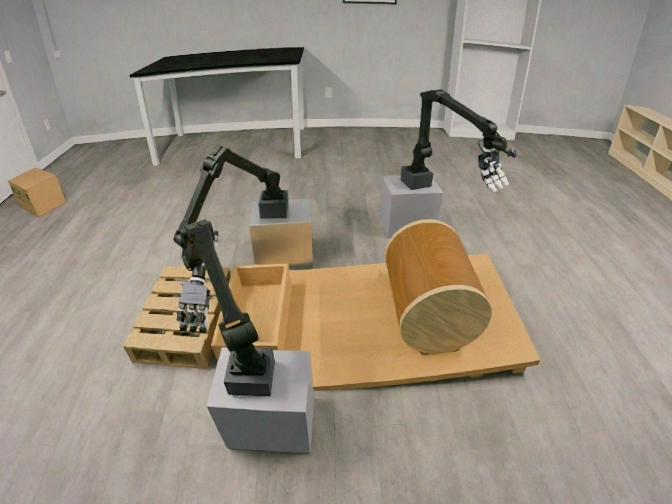

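Scene clock: 3869.07 s.
Joint torques (N m): arm1=[0.38 -17.32 6.06 -1.91 0.22 0.05] | arm2=[0.03 -20.72 6.26 -1.65 -0.17 -0.3] | arm3=[-0.62 -14.1 7.98 1.09 -0.21 -0.23]
Motor temperatures (°C): arm1=[29 46 32 25 27 28] | arm2=[28 41 34 28 35 28] | arm3=[25 38 44 25 24 26]
Heat: arm1: hottest joint2_rad 46 °C; arm2: hottest joint2_rad 41 °C; arm3: hottest joint3_rad 44 °C.
move: arm1 off_target; arm2 off_target
Joint velocities: within noise
arm1.joint_positions: joint1_rad=-0.721 joint2_rad=+2.620 joint3_rad=+1.700 joint4_rad=-1.691 joint5_rad=+0.593 joint6_rad=-0.332 hand_index_mcp=+0.600 hand_index_abd=-0.003 hand_index_pip=-0.148 hand_index_dip=-0.996 hand_middle_mcp=+0.596 hand_middle_abd=-0.002 hand_middle_pip=-0.147 hand_middle_dip=-0.997 hand_ring_mcp=+0.596 hand_ring_abd=-0.003 hand_ring_pip=-0.147 hand_ring_dip=-0.997 hand_thumb_cmc=-0.572 hand_thumb_axl=+0.659 hand_thumb_mcp=-0.848 hand_thumb_ipl=+0.179 hand_current_limit=+0.770 hand_speed=-0.600
arm1.joint_status: not commanded
arm1.hand_state: goal,goal,goal,goal,goal,goal,goal,goal,goal,goal,goal,goal,goal,goal,blocked,goal
arm1.index_mcp_current_ma: 0
arm1.index_abd_current_ma: -2
arm1.index_pip_current_ma: 1
arm1.index_dip_current_ma: 2
arm1.middle_mcp_current_ma: -3
arm1.middle_abd_current_ma: -1
arm1.middle_pip_current_ma: 2
arm1.middle_dip_current_ma: 2
arm1.ring_mcp_current_ma: -4
arm1.ring_abd_current_ma: -1
arm1.ring_pip_current_ma: 2
arm1.ring_dip_current_ma: 2
arm1.thumb_cmc_current_ma: -1
arm1.thumb_axl_current_ma: -34
arm1.thumb_mcp_current_ma: 83
arm1.thumb_ipl_current_ma: 14
arm1.hand_goal_index_mcp: 0.600
arm1.hand_goal_index_abd: 0.000
arm1.hand_goal_index_pip: -0.150
arm1.hand_goal_index_dip: -1.000
arm1.hand_goal_middle_mcp: 0.600
arm1.hand_goal_middle_abd: 0.000
arm1.hand_goal_middle_pip: -0.150
arm1.hand_goal_middle_dip: -1.000
arm1.hand_goal_ring_mcp: 0.600
arm1.hand_goal_ring_abd: 0.000
arm1.hand_goal_ring_pip: -0.150
arm1.hand_goal_ring_dip: -1.000
arm1.hand_goal_thumb_cmc: -0.570
arm1.hand_goal_thumb_axl: 0.678
arm1.hand_goal_thumb_mcp: -0.880
arm1.hand_goal_thumb_ipl: 0.170
arm1.hand: x=-0.9874 y=+0.2633 z=+0.2000 quat_wxyz=(-0.538, +0.842, -0.019, +0.018) (m; scene frame)
arm1.hand_target: x=-0.9945 y=+0.2505 z=+0.2002 quat_wxyz=(-0.529, +0.848, -0.026, +0.006) (m; scene frame)
arm1.hand_status: off_target (0.015 m and 3.3 deg from the pose sent, 0.082 m and 6.4 deg at the start; a joint's target at an end of its range on 46 of 46 steps)
arm2.joint_positions: joint1_rad=+0.555 joint2_rad=+2.532 joint3_rad=+1.636 joint4_rad=-1.706 joint5_rad=-0.545 joint6_rad=+0.306 hand_index_mcp=+0.606 hand_index_abd=+0.001 hand_index_pip=-0.142 hand_index_dip=-0.995 hand_middle_mcp=+0.596 hand_middle_abd=+0.002 hand_middle_pip=-0.147 hand_middle_dip=-0.996 hand_ring_mcp=+0.596 hand_ring_abd=+0.001 hand_ring_pip=-0.148 hand_ring_dip=-1.000 hand_thumb_cmc=-0.567 hand_thumb_axl=+0.751 hand_thumb_mcp=-0.853 hand_thumb_ipl=+0.180 hand_current_limit=+0.770 hand_speed=-0.600
arm2.joint_status: not commanded
arm2.hand_state: goal,goal,goal,goal,goal,goal,goal,goal,goal,goal,goal,goal,goal,blocked,blocked,goal
arm2.index_mcp_current_ma: 1
arm2.index_abd_current_ma: 0
arm2.index_pip_current_ma: 2
arm2.index_dip_current_ma: 1
arm2.middle_mcp_current_ma: -1
arm2.middle_abd_current_ma: 0
arm2.middle_pip_current_ma: 0
arm2.middle_dip_current_ma: 1
arm2.ring_mcp_current_ma: -1
arm2.ring_abd_current_ma: 0
arm2.ring_pip_current_ma: 0
arm2.ring_dip_current_ma: 0
arm2.thumb_cmc_current_ma: 0
arm2.thumb_axl_current_ma: 144
arm2.thumb_mcp_current_ma: 27
arm2.thumb_ipl_current_ma: 4
arm2.hand_goal_index_mcp: 0.600
arm2.hand_goal_index_abd: 0.000
arm2.hand_goal_index_pip: -0.150
arm2.hand_goal_index_dip: -1.000
arm2.hand_goal_middle_mcp: 0.600
arm2.hand_goal_middle_abd: 0.000
arm2.hand_goal_middle_pip: -0.150
arm2.hand_goal_middle_dip: -1.000
arm2.hand_goal_ring_mcp: 0.600
arm2.hand_goal_ring_abd: 0.000
arm2.hand_goal_ring_pip: -0.150
arm2.hand_goal_ring_dip: -1.000
arm2.hand_goal_thumb_cmc: -0.570
arm2.hand_goal_thumb_axl: 0.678
arm2.hand_goal_thumb_mcp: -0.880
arm2.hand_goal_thumb_ipl: 0.170
arm2.hand: x=-0.8485 y=-0.2137 z=+0.2078 quat_wxyz=(-0.023, +0.040, +0.846, -0.531) (m; scene frame)
arm2.hand_target: x=-0.8468 y=-0.2046 z=+0.2000 quat_wxyz=(-0.032, +0.038, +0.848, -0.528) (m; scene frame)
arm2.hand_status: off_target (0.013 m and 3.9 deg from the pose sent, 0.092 m and 8.3 deg at the start; a joint's target at an end of its range on 46 of 46 steps)
arm3: as last shown
pictures: cam_high, cam_low
Images, in order (width x height): cam_high 672x504, cam_low 672x504.

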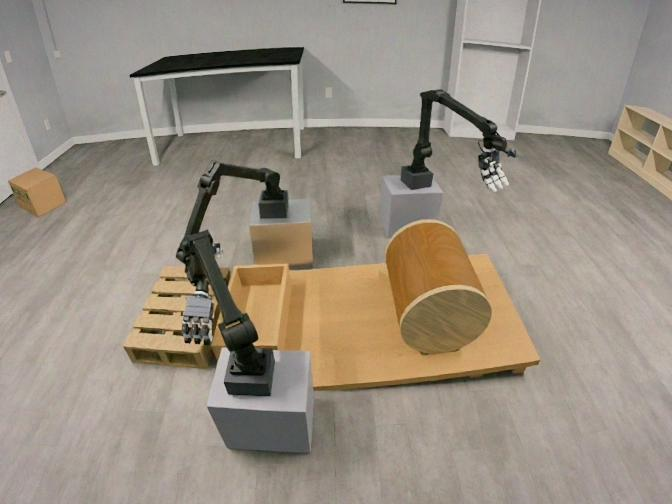

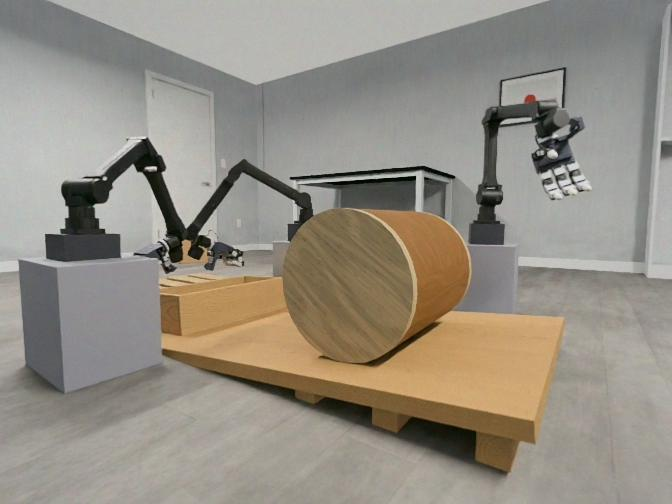

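Emit:
{"name": "zoom_image", "arguments": {"camera": "cam_high", "region": [170, 240, 310, 380]}}

Emit:
{"name": "zoom_image", "arguments": {"camera": "cam_low", "region": [130, 230, 310, 370]}}

Scaled by 3.600.

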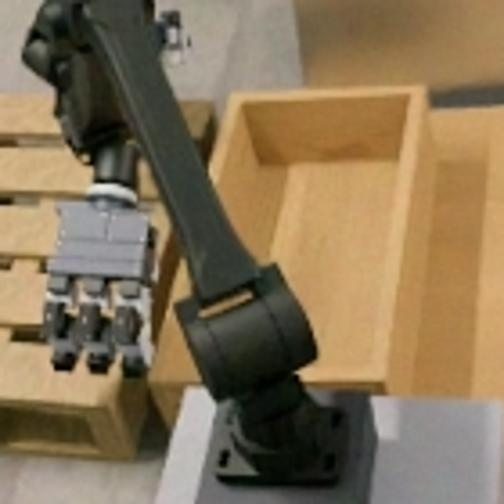

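Scaled by 2.800.

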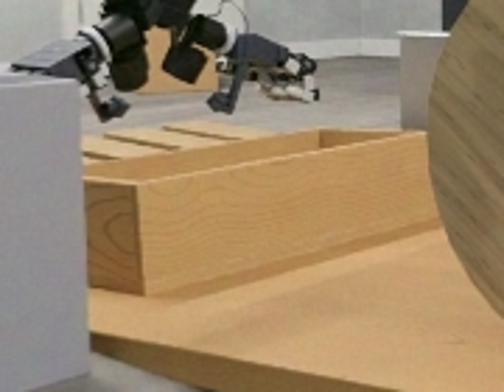

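Emit:
{"name": "move", "arguments": {"arm1": {"target":[-0.80,0.235,0.25,0.5592,-0.829,0,0],"speed":0.3,"joints":{"hand_index_mcp":0.914,"hand_middle_mcp":0.914,"hand_ring_mcp":0.914,"hand_index_pip":0.726,"hand_middle_pip":0.726,"hand_ring_pip":0.726,"hand_thumb_mcp":-0.444,"hand_thumb_ipl":0.17}}, "arm2": {"target":[-0.60,-0.26,0.25,0,0,0.829,-0.5592],"speed":0.3,"joints":{"hand_index_mcp":0.914,"hand_middle_mcp":0.914,"hand_ring_mcp":0.914,"hand_index_pip":0.726,"hand_middle_pip":0.726,"hand_ring_pip":0.726,"hand_thumb_mcp":-0.444,"hand_thumb_ipl":0.17}}}}

Emit:
{"name": "move", "arguments": {"arm1": {"target":[-0.754,0.215,0.18,0.5592,-0.829,0,0],"speed":0.2}, "arm2": {"target":[-0.588,-0.245,0.18,0,0,0.829,-0.5592],"speed":0.2}}}

Emit:
{"name": "move", "arguments": {"arm1": {"target":[-0.754,0.20,0.105,0.5592,-0.829,0,0],"speed":0.12}, "arm2": {"target":[-0.590,-0.23,0.105,0,0,0.829,-0.5592],"speed":0.12}, "cameras": ["arm1_cam_wrist","arm2_cam_wrist","cam_high"]}}

Scene clock: 3936.17 s.
Joint torques (N m): arm1=[-0.38 -17.38 1.91 -2.74 0.04 0.05] | arm2=[0.67 -19.31 1.47 -1.65 0.11 -0.29] | arm3=[-0.44 -14.15 7.8 1.06 -0.23 -0.21]
Motor temperatures (°C): arm1=[29 45 32 25 26 28] | arm2=[28 39 35 27 29 28] | arm3=[25 38 44 25 24 26]
Heat: arm1: hottest joint2_rad 45 °C; arm2: hottest joint2_rad 39 °C; arm3: hottest joint3_rad 44 °C.
move: arm1 off_target; arm2 off_target
Joint velocities: within noise
arm1.joint_positions: joint1_rad=-0.358 joint2_rad=+2.471 joint3_rad=+1.403 joint4_rad=-1.673 joint5_rad=+0.335 joint6_rad=-0.156 hand_index_mcp=+0.893 hand_index_abd=-0.002 hand_index_pip=+0.720 hand_index_dip=-0.997 hand_middle_mcp=+0.896 hand_middle_abd=-0.002 hand_middle_pip=+0.719 hand_middle_dip=-0.997 hand_ring_mcp=+0.894 hand_ring_abd=-0.002 hand_ring_pip=+0.719 hand_ring_dip=-0.997 hand_thumb_cmc=-0.572 hand_thumb_axl=+0.676 hand_thumb_mcp=-0.443 hand_thumb_ipl=+0.173 hand_current_limit=+0.770 hand_speed=-0.600
arm1.joint_status: hand_index_mcp off_target (ended at +0.893, target +0.914); the others done
arm1.hand_state: blocked,goal,goal,goal,goal,goal,goal,goal,goal,goal,goal,goal,goal,goal,goal,goal
arm1.index_mcp_current_ma: -34
arm1.index_abd_current_ma: -1
arm1.index_pip_current_ma: -5
arm1.index_dip_current_ma: 2
arm1.middle_mcp_current_ma: -27
arm1.middle_abd_current_ma: -1
arm1.middle_pip_current_ma: -7
arm1.middle_dip_current_ma: 2
arm1.ring_mcp_current_ma: -31
arm1.ring_abd_current_ma: -1
arm1.ring_pip_current_ma: -7
arm1.ring_dip_current_ma: 2
arm1.thumb_cmc_current_ma: -1
arm1.thumb_axl_current_ma: -1
arm1.thumb_mcp_current_ma: 0
arm1.thumb_ipl_current_ma: 3
arm1.hand_goal_index_mcp: 0.914
arm1.hand_goal_index_abd: 0.000
arm1.hand_goal_index_pip: 0.726
arm1.hand_goal_index_dip: -1.000
arm1.hand_goal_middle_mcp: 0.914
arm1.hand_goal_middle_abd: 0.000
arm1.hand_goal_middle_pip: 0.726
arm1.hand_goal_middle_dip: -1.000
arm1.hand_goal_ring_mcp: 0.914
arm1.hand_goal_ring_abd: 0.000
arm1.hand_goal_ring_pip: 0.726
arm1.hand_goal_ring_dip: -1.000
arm1.hand_goal_thumb_cmc: -0.570
arm1.hand_goal_thumb_axl: 0.678
arm1.hand_goal_thumb_mcp: -0.444
arm1.hand_goal_thumb_ipl: 0.170
arm1.hand: x=-0.7975 y=+0.2380 z=+0.2364 quat_wxyz=(-0.562, +0.827, +0.007, +0.003) (m; scene frame)
arm1.hand_target: x=-0.8000 y=+0.2353 z=+0.2496 quat_wxyz=(-0.559, +0.829, +0.000, +0.000) (m; scene frame)
arm1.hand_status: off_target (0.014 m and 0.9 deg from the pose sent, 0.196 m and 4.2 deg at the start; a joint's target at an end of its range on 24 of 55 steps)
arm2.joint_positions: joint1_rad=+0.117 joint2_rad=+2.345 joint3_rad=+1.234 joint4_rad=-1.661 joint5_rad=-0.078 joint6_rad=+0.050 hand_index_mcp=+0.893 hand_index_abd=+0.001 hand_index_pip=+0.719 hand_index_dip=-0.997 hand_middle_mcp=+0.893 hand_middle_abd=+0.002 hand_middle_pip=+0.718 hand_middle_dip=-0.996 hand_ring_mcp=+0.895 hand_ring_abd=+0.001 hand_ring_pip=+0.720 hand_ring_dip=-1.000 hand_thumb_cmc=-0.568 hand_thumb_axl=+0.680 hand_thumb_mcp=-0.443 hand_thumb_ipl=+0.169 hand_current_limit=+0.770 hand_speed=-0.600
arm2.joint_status: hand_index_mcp off_target (ended at +0.893, target +0.914); hand_middle_mcp off_target (ended at +0.893, target +0.914); the others done
arm2.hand_state: blocked,goal,goal,goal,blocked,goal,goal,goal,goal,goal,goal,goal,goal,goal,goal,goal
arm2.index_mcp_current_ma: -12
arm2.index_abd_current_ma: 0
arm2.index_pip_current_ma: -1
arm2.index_dip_current_ma: 0
arm2.middle_mcp_current_ma: -12
arm2.middle_abd_current_ma: 0
arm2.middle_pip_current_ma: -2
arm2.middle_dip_current_ma: 0
arm2.ring_mcp_current_ma: -10
arm2.ring_abd_current_ma: 0
arm2.ring_pip_current_ma: -1
arm2.ring_dip_current_ma: 0
arm2.thumb_cmc_current_ma: 0
arm2.thumb_axl_current_ma: 0
arm2.thumb_mcp_current_ma: 0
arm2.thumb_ipl_current_ma: 0
arm2.hand_goal_index_mcp: 0.914
arm2.hand_goal_index_abd: 0.000
arm2.hand_goal_index_pip: 0.726
arm2.hand_goal_index_dip: -1.000
arm2.hand_goal_middle_mcp: 0.914
arm2.hand_goal_middle_abd: 0.000
arm2.hand_goal_middle_pip: 0.726
arm2.hand_goal_middle_dip: -1.000
arm2.hand_goal_ring_mcp: 0.914
arm2.hand_goal_ring_abd: 0.000
arm2.hand_goal_ring_pip: 0.726
arm2.hand_goal_ring_dip: -1.000
arm2.hand_goal_thumb_cmc: -0.570
arm2.hand_goal_thumb_axl: 0.678
arm2.hand_goal_thumb_mcp: -0.444
arm2.hand_goal_thumb_ipl: 0.170
arm2.hand: x=-0.6000 y=-0.2639 z=+0.2483 quat_wxyz=(+0.006, +0.007, +0.823, -0.568) (m; scene frame)
arm2.hand_target: x=-0.5999 y=-0.2599 z=+0.2500 quat_wxyz=(+0.000, +0.000, +0.829, -0.559) (m; scene frame)
arm2.hand_status: done (0.004 m and 1.6 deg from the pose sent, 0.256 m and 6.5 deg at the start)
arm3: as last shown
pictures: none

Scene clock: 3937.53 s.
Joint torques (N m): arm1=[0.32 -14.68 3.06 -2.17 0.05 0.07] | arm2=[0.09 -18.02 2.44 -1.7 0.11 -0.3] | arm3=[-0.67 -14.04 7.8 1.02 -0.2 -0.19]
Motor temperatures (°C): arm1=[29 45 32 25 26 28] | arm2=[28 39 35 27 28 28] | arm3=[25 38 44 25 24 26]
Heat: arm1: hottest joint2_rad 45 °C; arm2: hottest joint2_rad 39 °C; arm3: hottest joint3_rad 44 °C.
move: arm1 done; arm2 done
Joint velocities: within noise
arm1.joint_positions: joint1_rad=-0.254 joint2_rad=+2.608 joint3_rad=+1.483 joint4_rad=-1.639 joint5_rad=+0.239 joint6_rad=-0.113 hand_index_mcp=+0.893 hand_index_abd=-0.002 hand_index_pip=+0.720 hand_index_dip=-0.997 hand_middle_mcp=+0.896 hand_middle_abd=-0.002 hand_middle_pip=+0.719 hand_middle_dip=-0.997 hand_ring_mcp=+0.895 hand_ring_abd=-0.002 hand_ring_pip=+0.719 hand_ring_dip=-0.997 hand_thumb_cmc=-0.572 hand_thumb_axl=+0.676 hand_thumb_mcp=-0.443 hand_thumb_ipl=+0.173 hand_current_limit=+0.770 hand_speed=-0.600
arm1.joint_status: not commanded
arm1.hand_state: blocked,goal,goal,goal,goal,goal,goal,goal,goal,goal,goal,goal,goal,goal,goal,goal
arm1.index_mcp_current_ma: -33
arm1.index_abd_current_ma: -1
arm1.index_pip_current_ma: -5
arm1.index_dip_current_ma: 2
arm1.middle_mcp_current_ma: -26
arm1.middle_abd_current_ma: -1
arm1.middle_pip_current_ma: -6
arm1.middle_dip_current_ma: 2
arm1.ring_mcp_current_ma: -29
arm1.ring_abd_current_ma: -1
arm1.ring_pip_current_ma: -6
arm1.ring_dip_current_ma: 2
arm1.thumb_cmc_current_ma: -1
arm1.thumb_axl_current_ma: -1
arm1.thumb_mcp_current_ma: 0
arm1.thumb_ipl_current_ma: 3
arm1.hand_goal_index_mcp: 0.914
arm1.hand_goal_index_abd: 0.000
arm1.hand_goal_index_pip: 0.726
arm1.hand_goal_index_dip: -1.000
arm1.hand_goal_middle_mcp: 0.914
arm1.hand_goal_middle_abd: 0.000
arm1.hand_goal_middle_pip: 0.726
arm1.hand_goal_middle_dip: -1.000
arm1.hand_goal_ring_mcp: 0.914
arm1.hand_goal_ring_abd: 0.000
arm1.hand_goal_ring_pip: 0.726
arm1.hand_goal_ring_dip: -1.000
arm1.hand_goal_thumb_cmc: -0.570
arm1.hand_goal_thumb_axl: 0.678
arm1.hand_goal_thumb_mcp: -0.444
arm1.hand_goal_thumb_ipl: 0.170
arm1.hand: x=-0.7506 y=+0.2231 z=+0.1811 quat_wxyz=(-0.567, +0.824, +0.007, +0.004) (m; scene frame)
arm1.hand_target: x=-0.7540 y=+0.2151 z=+0.1801 quat_wxyz=(-0.559, +0.829, +0.000, +0.000) (m; scene frame)
arm1.hand_status: done (0.009 m and 1.4 deg from the pose sent, 0.075 m and 0.9 deg at the start)
arm2.joint_positions: joint1_rad=+0.097 joint2_rad=+2.497 joint3_rad=+1.337 joint4_rad=-1.597 joint5_rad=-0.050 joint6_rad=+0.038 hand_index_mcp=+0.893 hand_index_abd=+0.001 hand_index_pip=+0.719 hand_index_dip=-0.997 hand_middle_mcp=+0.894 hand_middle_abd=+0.002 hand_middle_pip=+0.718 hand_middle_dip=-0.996 hand_ring_mcp=+0.895 hand_ring_abd=+0.001 hand_ring_pip=+0.720 hand_ring_dip=-1.000 hand_thumb_cmc=-0.568 hand_thumb_axl=+0.680 hand_thumb_mcp=-0.443 hand_thumb_ipl=+0.169 hand_current_limit=+0.770 hand_speed=-0.600
arm2.joint_status: not commanded
arm2.hand_state: blocked,goal,goal,goal,blocked,goal,goal,goal,goal,goal,goal,goal,goal,goal,goal,goal
arm2.index_mcp_current_ma: -11
arm2.index_abd_current_ma: 0
arm2.index_pip_current_ma: -1
arm2.index_dip_current_ma: 0
arm2.middle_mcp_current_ma: -11
arm2.middle_abd_current_ma: 0
arm2.middle_pip_current_ma: -2
arm2.middle_dip_current_ma: 0
arm2.ring_mcp_current_ma: -10
arm2.ring_abd_current_ma: 0
arm2.ring_pip_current_ma: -1
arm2.ring_dip_current_ma: 0
arm2.thumb_cmc_current_ma: 0
arm2.thumb_axl_current_ma: 0
arm2.thumb_mcp_current_ma: 0
arm2.thumb_ipl_current_ma: 0
arm2.hand_goal_index_mcp: 0.914
arm2.hand_goal_index_abd: 0.000
arm2.hand_goal_index_pip: 0.726
arm2.hand_goal_index_dip: -1.000
arm2.hand_goal_middle_mcp: 0.914
arm2.hand_goal_middle_abd: 0.000
arm2.hand_goal_middle_pip: 0.726
arm2.hand_goal_middle_dip: -1.000
arm2.hand_goal_ring_mcp: 0.914
arm2.hand_goal_ring_abd: 0.000
arm2.hand_goal_ring_pip: 0.726
arm2.hand_goal_ring_dip: -1.000
arm2.hand_goal_thumb_cmc: -0.570
arm2.hand_goal_thumb_axl: 0.678
arm2.hand_goal_thumb_mcp: -0.444
arm2.hand_goal_thumb_ipl: 0.170
arm2.hand: x=-0.5913 y=-0.2474 z=+0.1871 quat_wxyz=(+0.007, +0.002, +0.828, -0.561) (m; scene frame)
arm2.hand_target: x=-0.5881 y=-0.2450 z=+0.1802 quat_wxyz=(+0.000, +0.000, +0.829, -0.559) (m; scene frame)
arm2.hand_status: done (0.008 m and 0.9 deg from the pose sent, 0.072 m and 1.6 deg at the start)
arm3: as last shown
pictures: none

Scene clock: 3939.03 s.
Joint torques (N m): arm1=[0.21 -15.85 3.43 -2.13 0.08 0.1] | arm2=[0.26 -18.32 2.44 -1.87 0.04 -0.28] | arm3=[-0.32 -13.98 7.8 1.01 -0.22 -0.18]
Motor temperatures (°C): arm1=[29 45 32 25 26 28] | arm2=[28 39 35 27 28 28] | arm3=[25 38 44 25 24 26]
Heat: arm1: hottest joint2_rad 45 °C; arm2: hottest joint2_rad 39 °C; arm3: hottest joint3_rad 44 °C.
move: arm1 done; arm2 done
Joint velocities: within noise
arm1.joint_positions: joint1_rad=-0.254 joint2_rad=+2.798 joint3_rad=+1.662 joint4_rad=-1.626 joint5_rad=+0.231 joint6_rad=-0.110 hand_index_mcp=+0.897 hand_index_abd=-0.002 hand_index_pip=+0.724 hand_index_dip=-0.996 hand_middle_mcp=+0.896 hand_middle_abd=-0.002 hand_middle_pip=+0.719 hand_middle_dip=-0.997 hand_ring_mcp=+0.895 hand_ring_abd=-0.002 hand_ring_pip=+0.719 hand_ring_dip=-0.997 hand_thumb_cmc=-0.572 hand_thumb_axl=+0.676 hand_thumb_mcp=-0.443 hand_thumb_ipl=+0.173 hand_current_limit=+0.770 hand_speed=-0.600
arm1.joint_status: not commanded
arm1.hand_state: goal,goal,goal,goal,goal,goal,goal,goal,goal,goal,goal,goal,goal,goal,goal,goal
arm1.index_mcp_current_ma: -24
arm1.index_abd_current_ma: -1
arm1.index_pip_current_ma: -1
arm1.index_dip_current_ma: 3
arm1.middle_mcp_current_ma: -26
arm1.middle_abd_current_ma: -1
arm1.middle_pip_current_ma: -6
arm1.middle_dip_current_ma: 2
arm1.ring_mcp_current_ma: -29
arm1.ring_abd_current_ma: -1
arm1.ring_pip_current_ma: -6
arm1.ring_dip_current_ma: 2
arm1.thumb_cmc_current_ma: -1
arm1.thumb_axl_current_ma: -1
arm1.thumb_mcp_current_ma: 0
arm1.thumb_ipl_current_ma: 3
arm1.hand_goal_index_mcp: 0.914
arm1.hand_goal_index_abd: 0.000
arm1.hand_goal_index_pip: 0.726
arm1.hand_goal_index_dip: -1.000
arm1.hand_goal_middle_mcp: 0.914
arm1.hand_goal_middle_abd: 0.000
arm1.hand_goal_middle_pip: 0.726
arm1.hand_goal_middle_dip: -1.000
arm1.hand_goal_ring_mcp: 0.914
arm1.hand_goal_ring_abd: 0.000
arm1.hand_goal_ring_pip: 0.726
arm1.hand_goal_ring_dip: -1.000
arm1.hand_goal_thumb_cmc: -0.570
arm1.hand_goal_thumb_axl: 0.678
arm1.hand_goal_thumb_mcp: -0.444
arm1.hand_goal_thumb_ipl: 0.170
arm1.hand: x=-0.7537 y=+0.2083 z=+0.1082 quat_wxyz=(-0.565, +0.825, +0.003, +0.006) (m; scene frame)
arm1.hand_target: x=-0.7540 y=+0.2000 z=+0.1052 quat_wxyz=(-0.559, +0.829, +0.000, +0.000) (m; scene frame)
arm1.hand_status: done (0.009 m and 1.1 deg from the pose sent, 0.080 m and 1.4 deg at the start)
arm2.joint_positions: joint1_rad=+0.097 joint2_rad=+2.687 joint3_rad=+1.499 joint4_rad=-1.565 joint5_rad=-0.050 joint6_rad=+0.038 hand_index_mcp=+0.902 hand_index_abd=+0.001 hand_index_pip=+0.719 hand_index_dip=-0.997 hand_middle_mcp=+0.894 hand_middle_abd=+0.002 hand_middle_pip=+0.718 hand_middle_dip=-0.996 hand_ring_mcp=+0.895 hand_ring_abd=+0.001 hand_ring_pip=+0.720 hand_ring_dip=-1.000 hand_thumb_cmc=-0.568 hand_thumb_axl=+0.680 hand_thumb_mcp=-0.443 hand_thumb_ipl=+0.169 hand_current_limit=+0.770 hand_speed=-0.600
arm2.joint_status: not commanded
arm2.hand_state: goal,goal,goal,goal,blocked,goal,goal,goal,goal,goal,goal,goal,goal,goal,goal,goal
arm2.index_mcp_current_ma: -4
arm2.index_abd_current_ma: 0
arm2.index_pip_current_ma: -1
arm2.index_dip_current_ma: 0
arm2.middle_mcp_current_ma: -11
arm2.middle_abd_current_ma: 0
arm2.middle_pip_current_ma: -2
arm2.middle_dip_current_ma: 0
arm2.ring_mcp_current_ma: -10
arm2.ring_abd_current_ma: 0
arm2.ring_pip_current_ma: -1
arm2.ring_dip_current_ma: 0
arm2.thumb_cmc_current_ma: 0
arm2.thumb_axl_current_ma: 0
arm2.thumb_mcp_current_ma: 0
arm2.thumb_ipl_current_ma: 0
arm2.hand_goal_index_mcp: 0.914
arm2.hand_goal_index_abd: 0.000
arm2.hand_goal_index_pip: 0.726
arm2.hand_goal_index_dip: -1.000
arm2.hand_goal_middle_mcp: 0.914
arm2.hand_goal_middle_abd: 0.000
arm2.hand_goal_middle_pip: 0.726
arm2.hand_goal_middle_dip: -1.000
arm2.hand_goal_ring_mcp: 0.914
arm2.hand_goal_ring_abd: 0.000
arm2.hand_goal_ring_pip: 0.726
arm2.hand_goal_ring_dip: -1.000
arm2.hand_goal_thumb_cmc: -0.570
arm2.hand_goal_thumb_axl: 0.678
arm2.hand_goal_thumb_mcp: -0.444
arm2.hand_goal_thumb_ipl: 0.170
arm2.hand: x=-0.5925 y=-0.2307 z=+0.1142 quat_wxyz=(+0.007, +0.002, +0.829, -0.560) (m; scene frame)
arm2.hand_target: x=-0.5901 y=-0.2302 z=+0.1052 quat_wxyz=(+0.000, +0.000, +0.829, -0.559) (m; scene frame)
arm2.hand_status: done (0.010 m and 0.9 deg from the pose sent, 0.084 m and 0.9 deg at the start)
arm3: as last shown
pictures: arm1_cam_wrist, arm2_cam_wrist, cam_high
Images, in order (width x height): arm1_cam_wrist 672x504, arm2_cam_wrist 672x504, cam_high 672x504.

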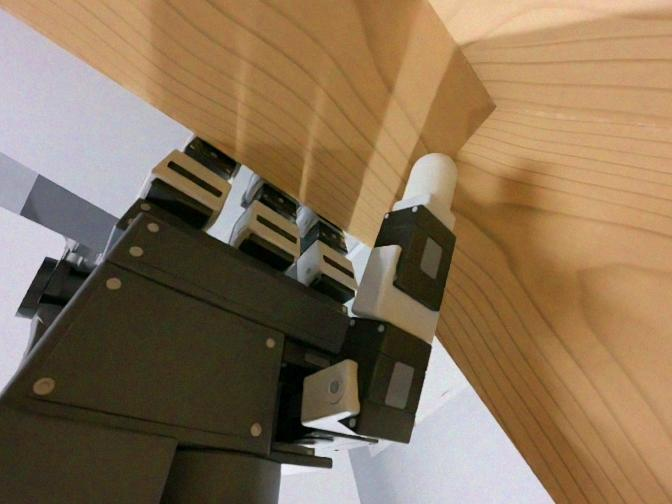

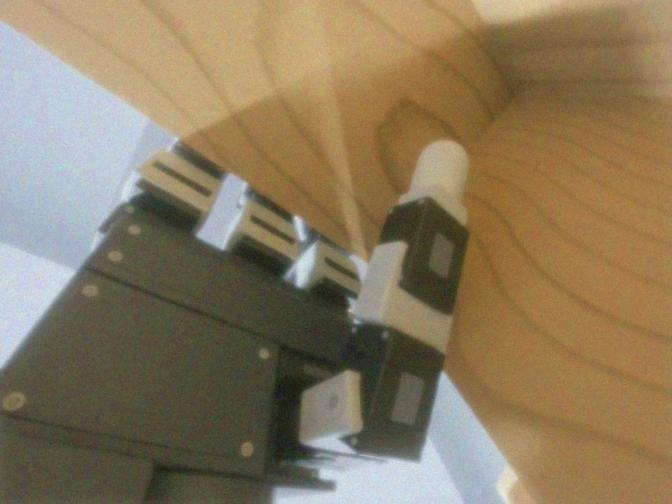

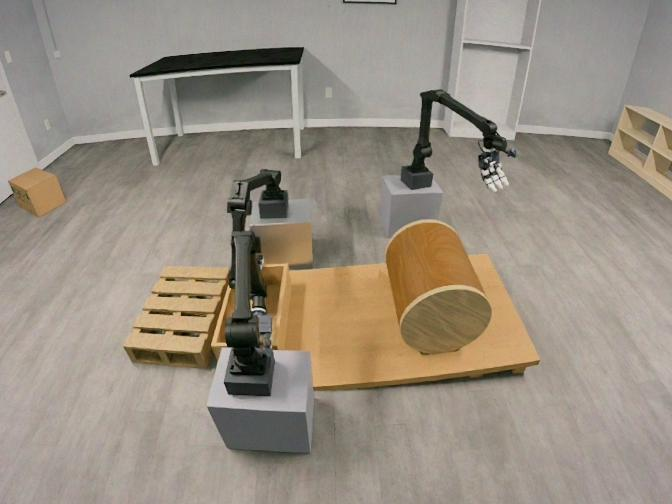

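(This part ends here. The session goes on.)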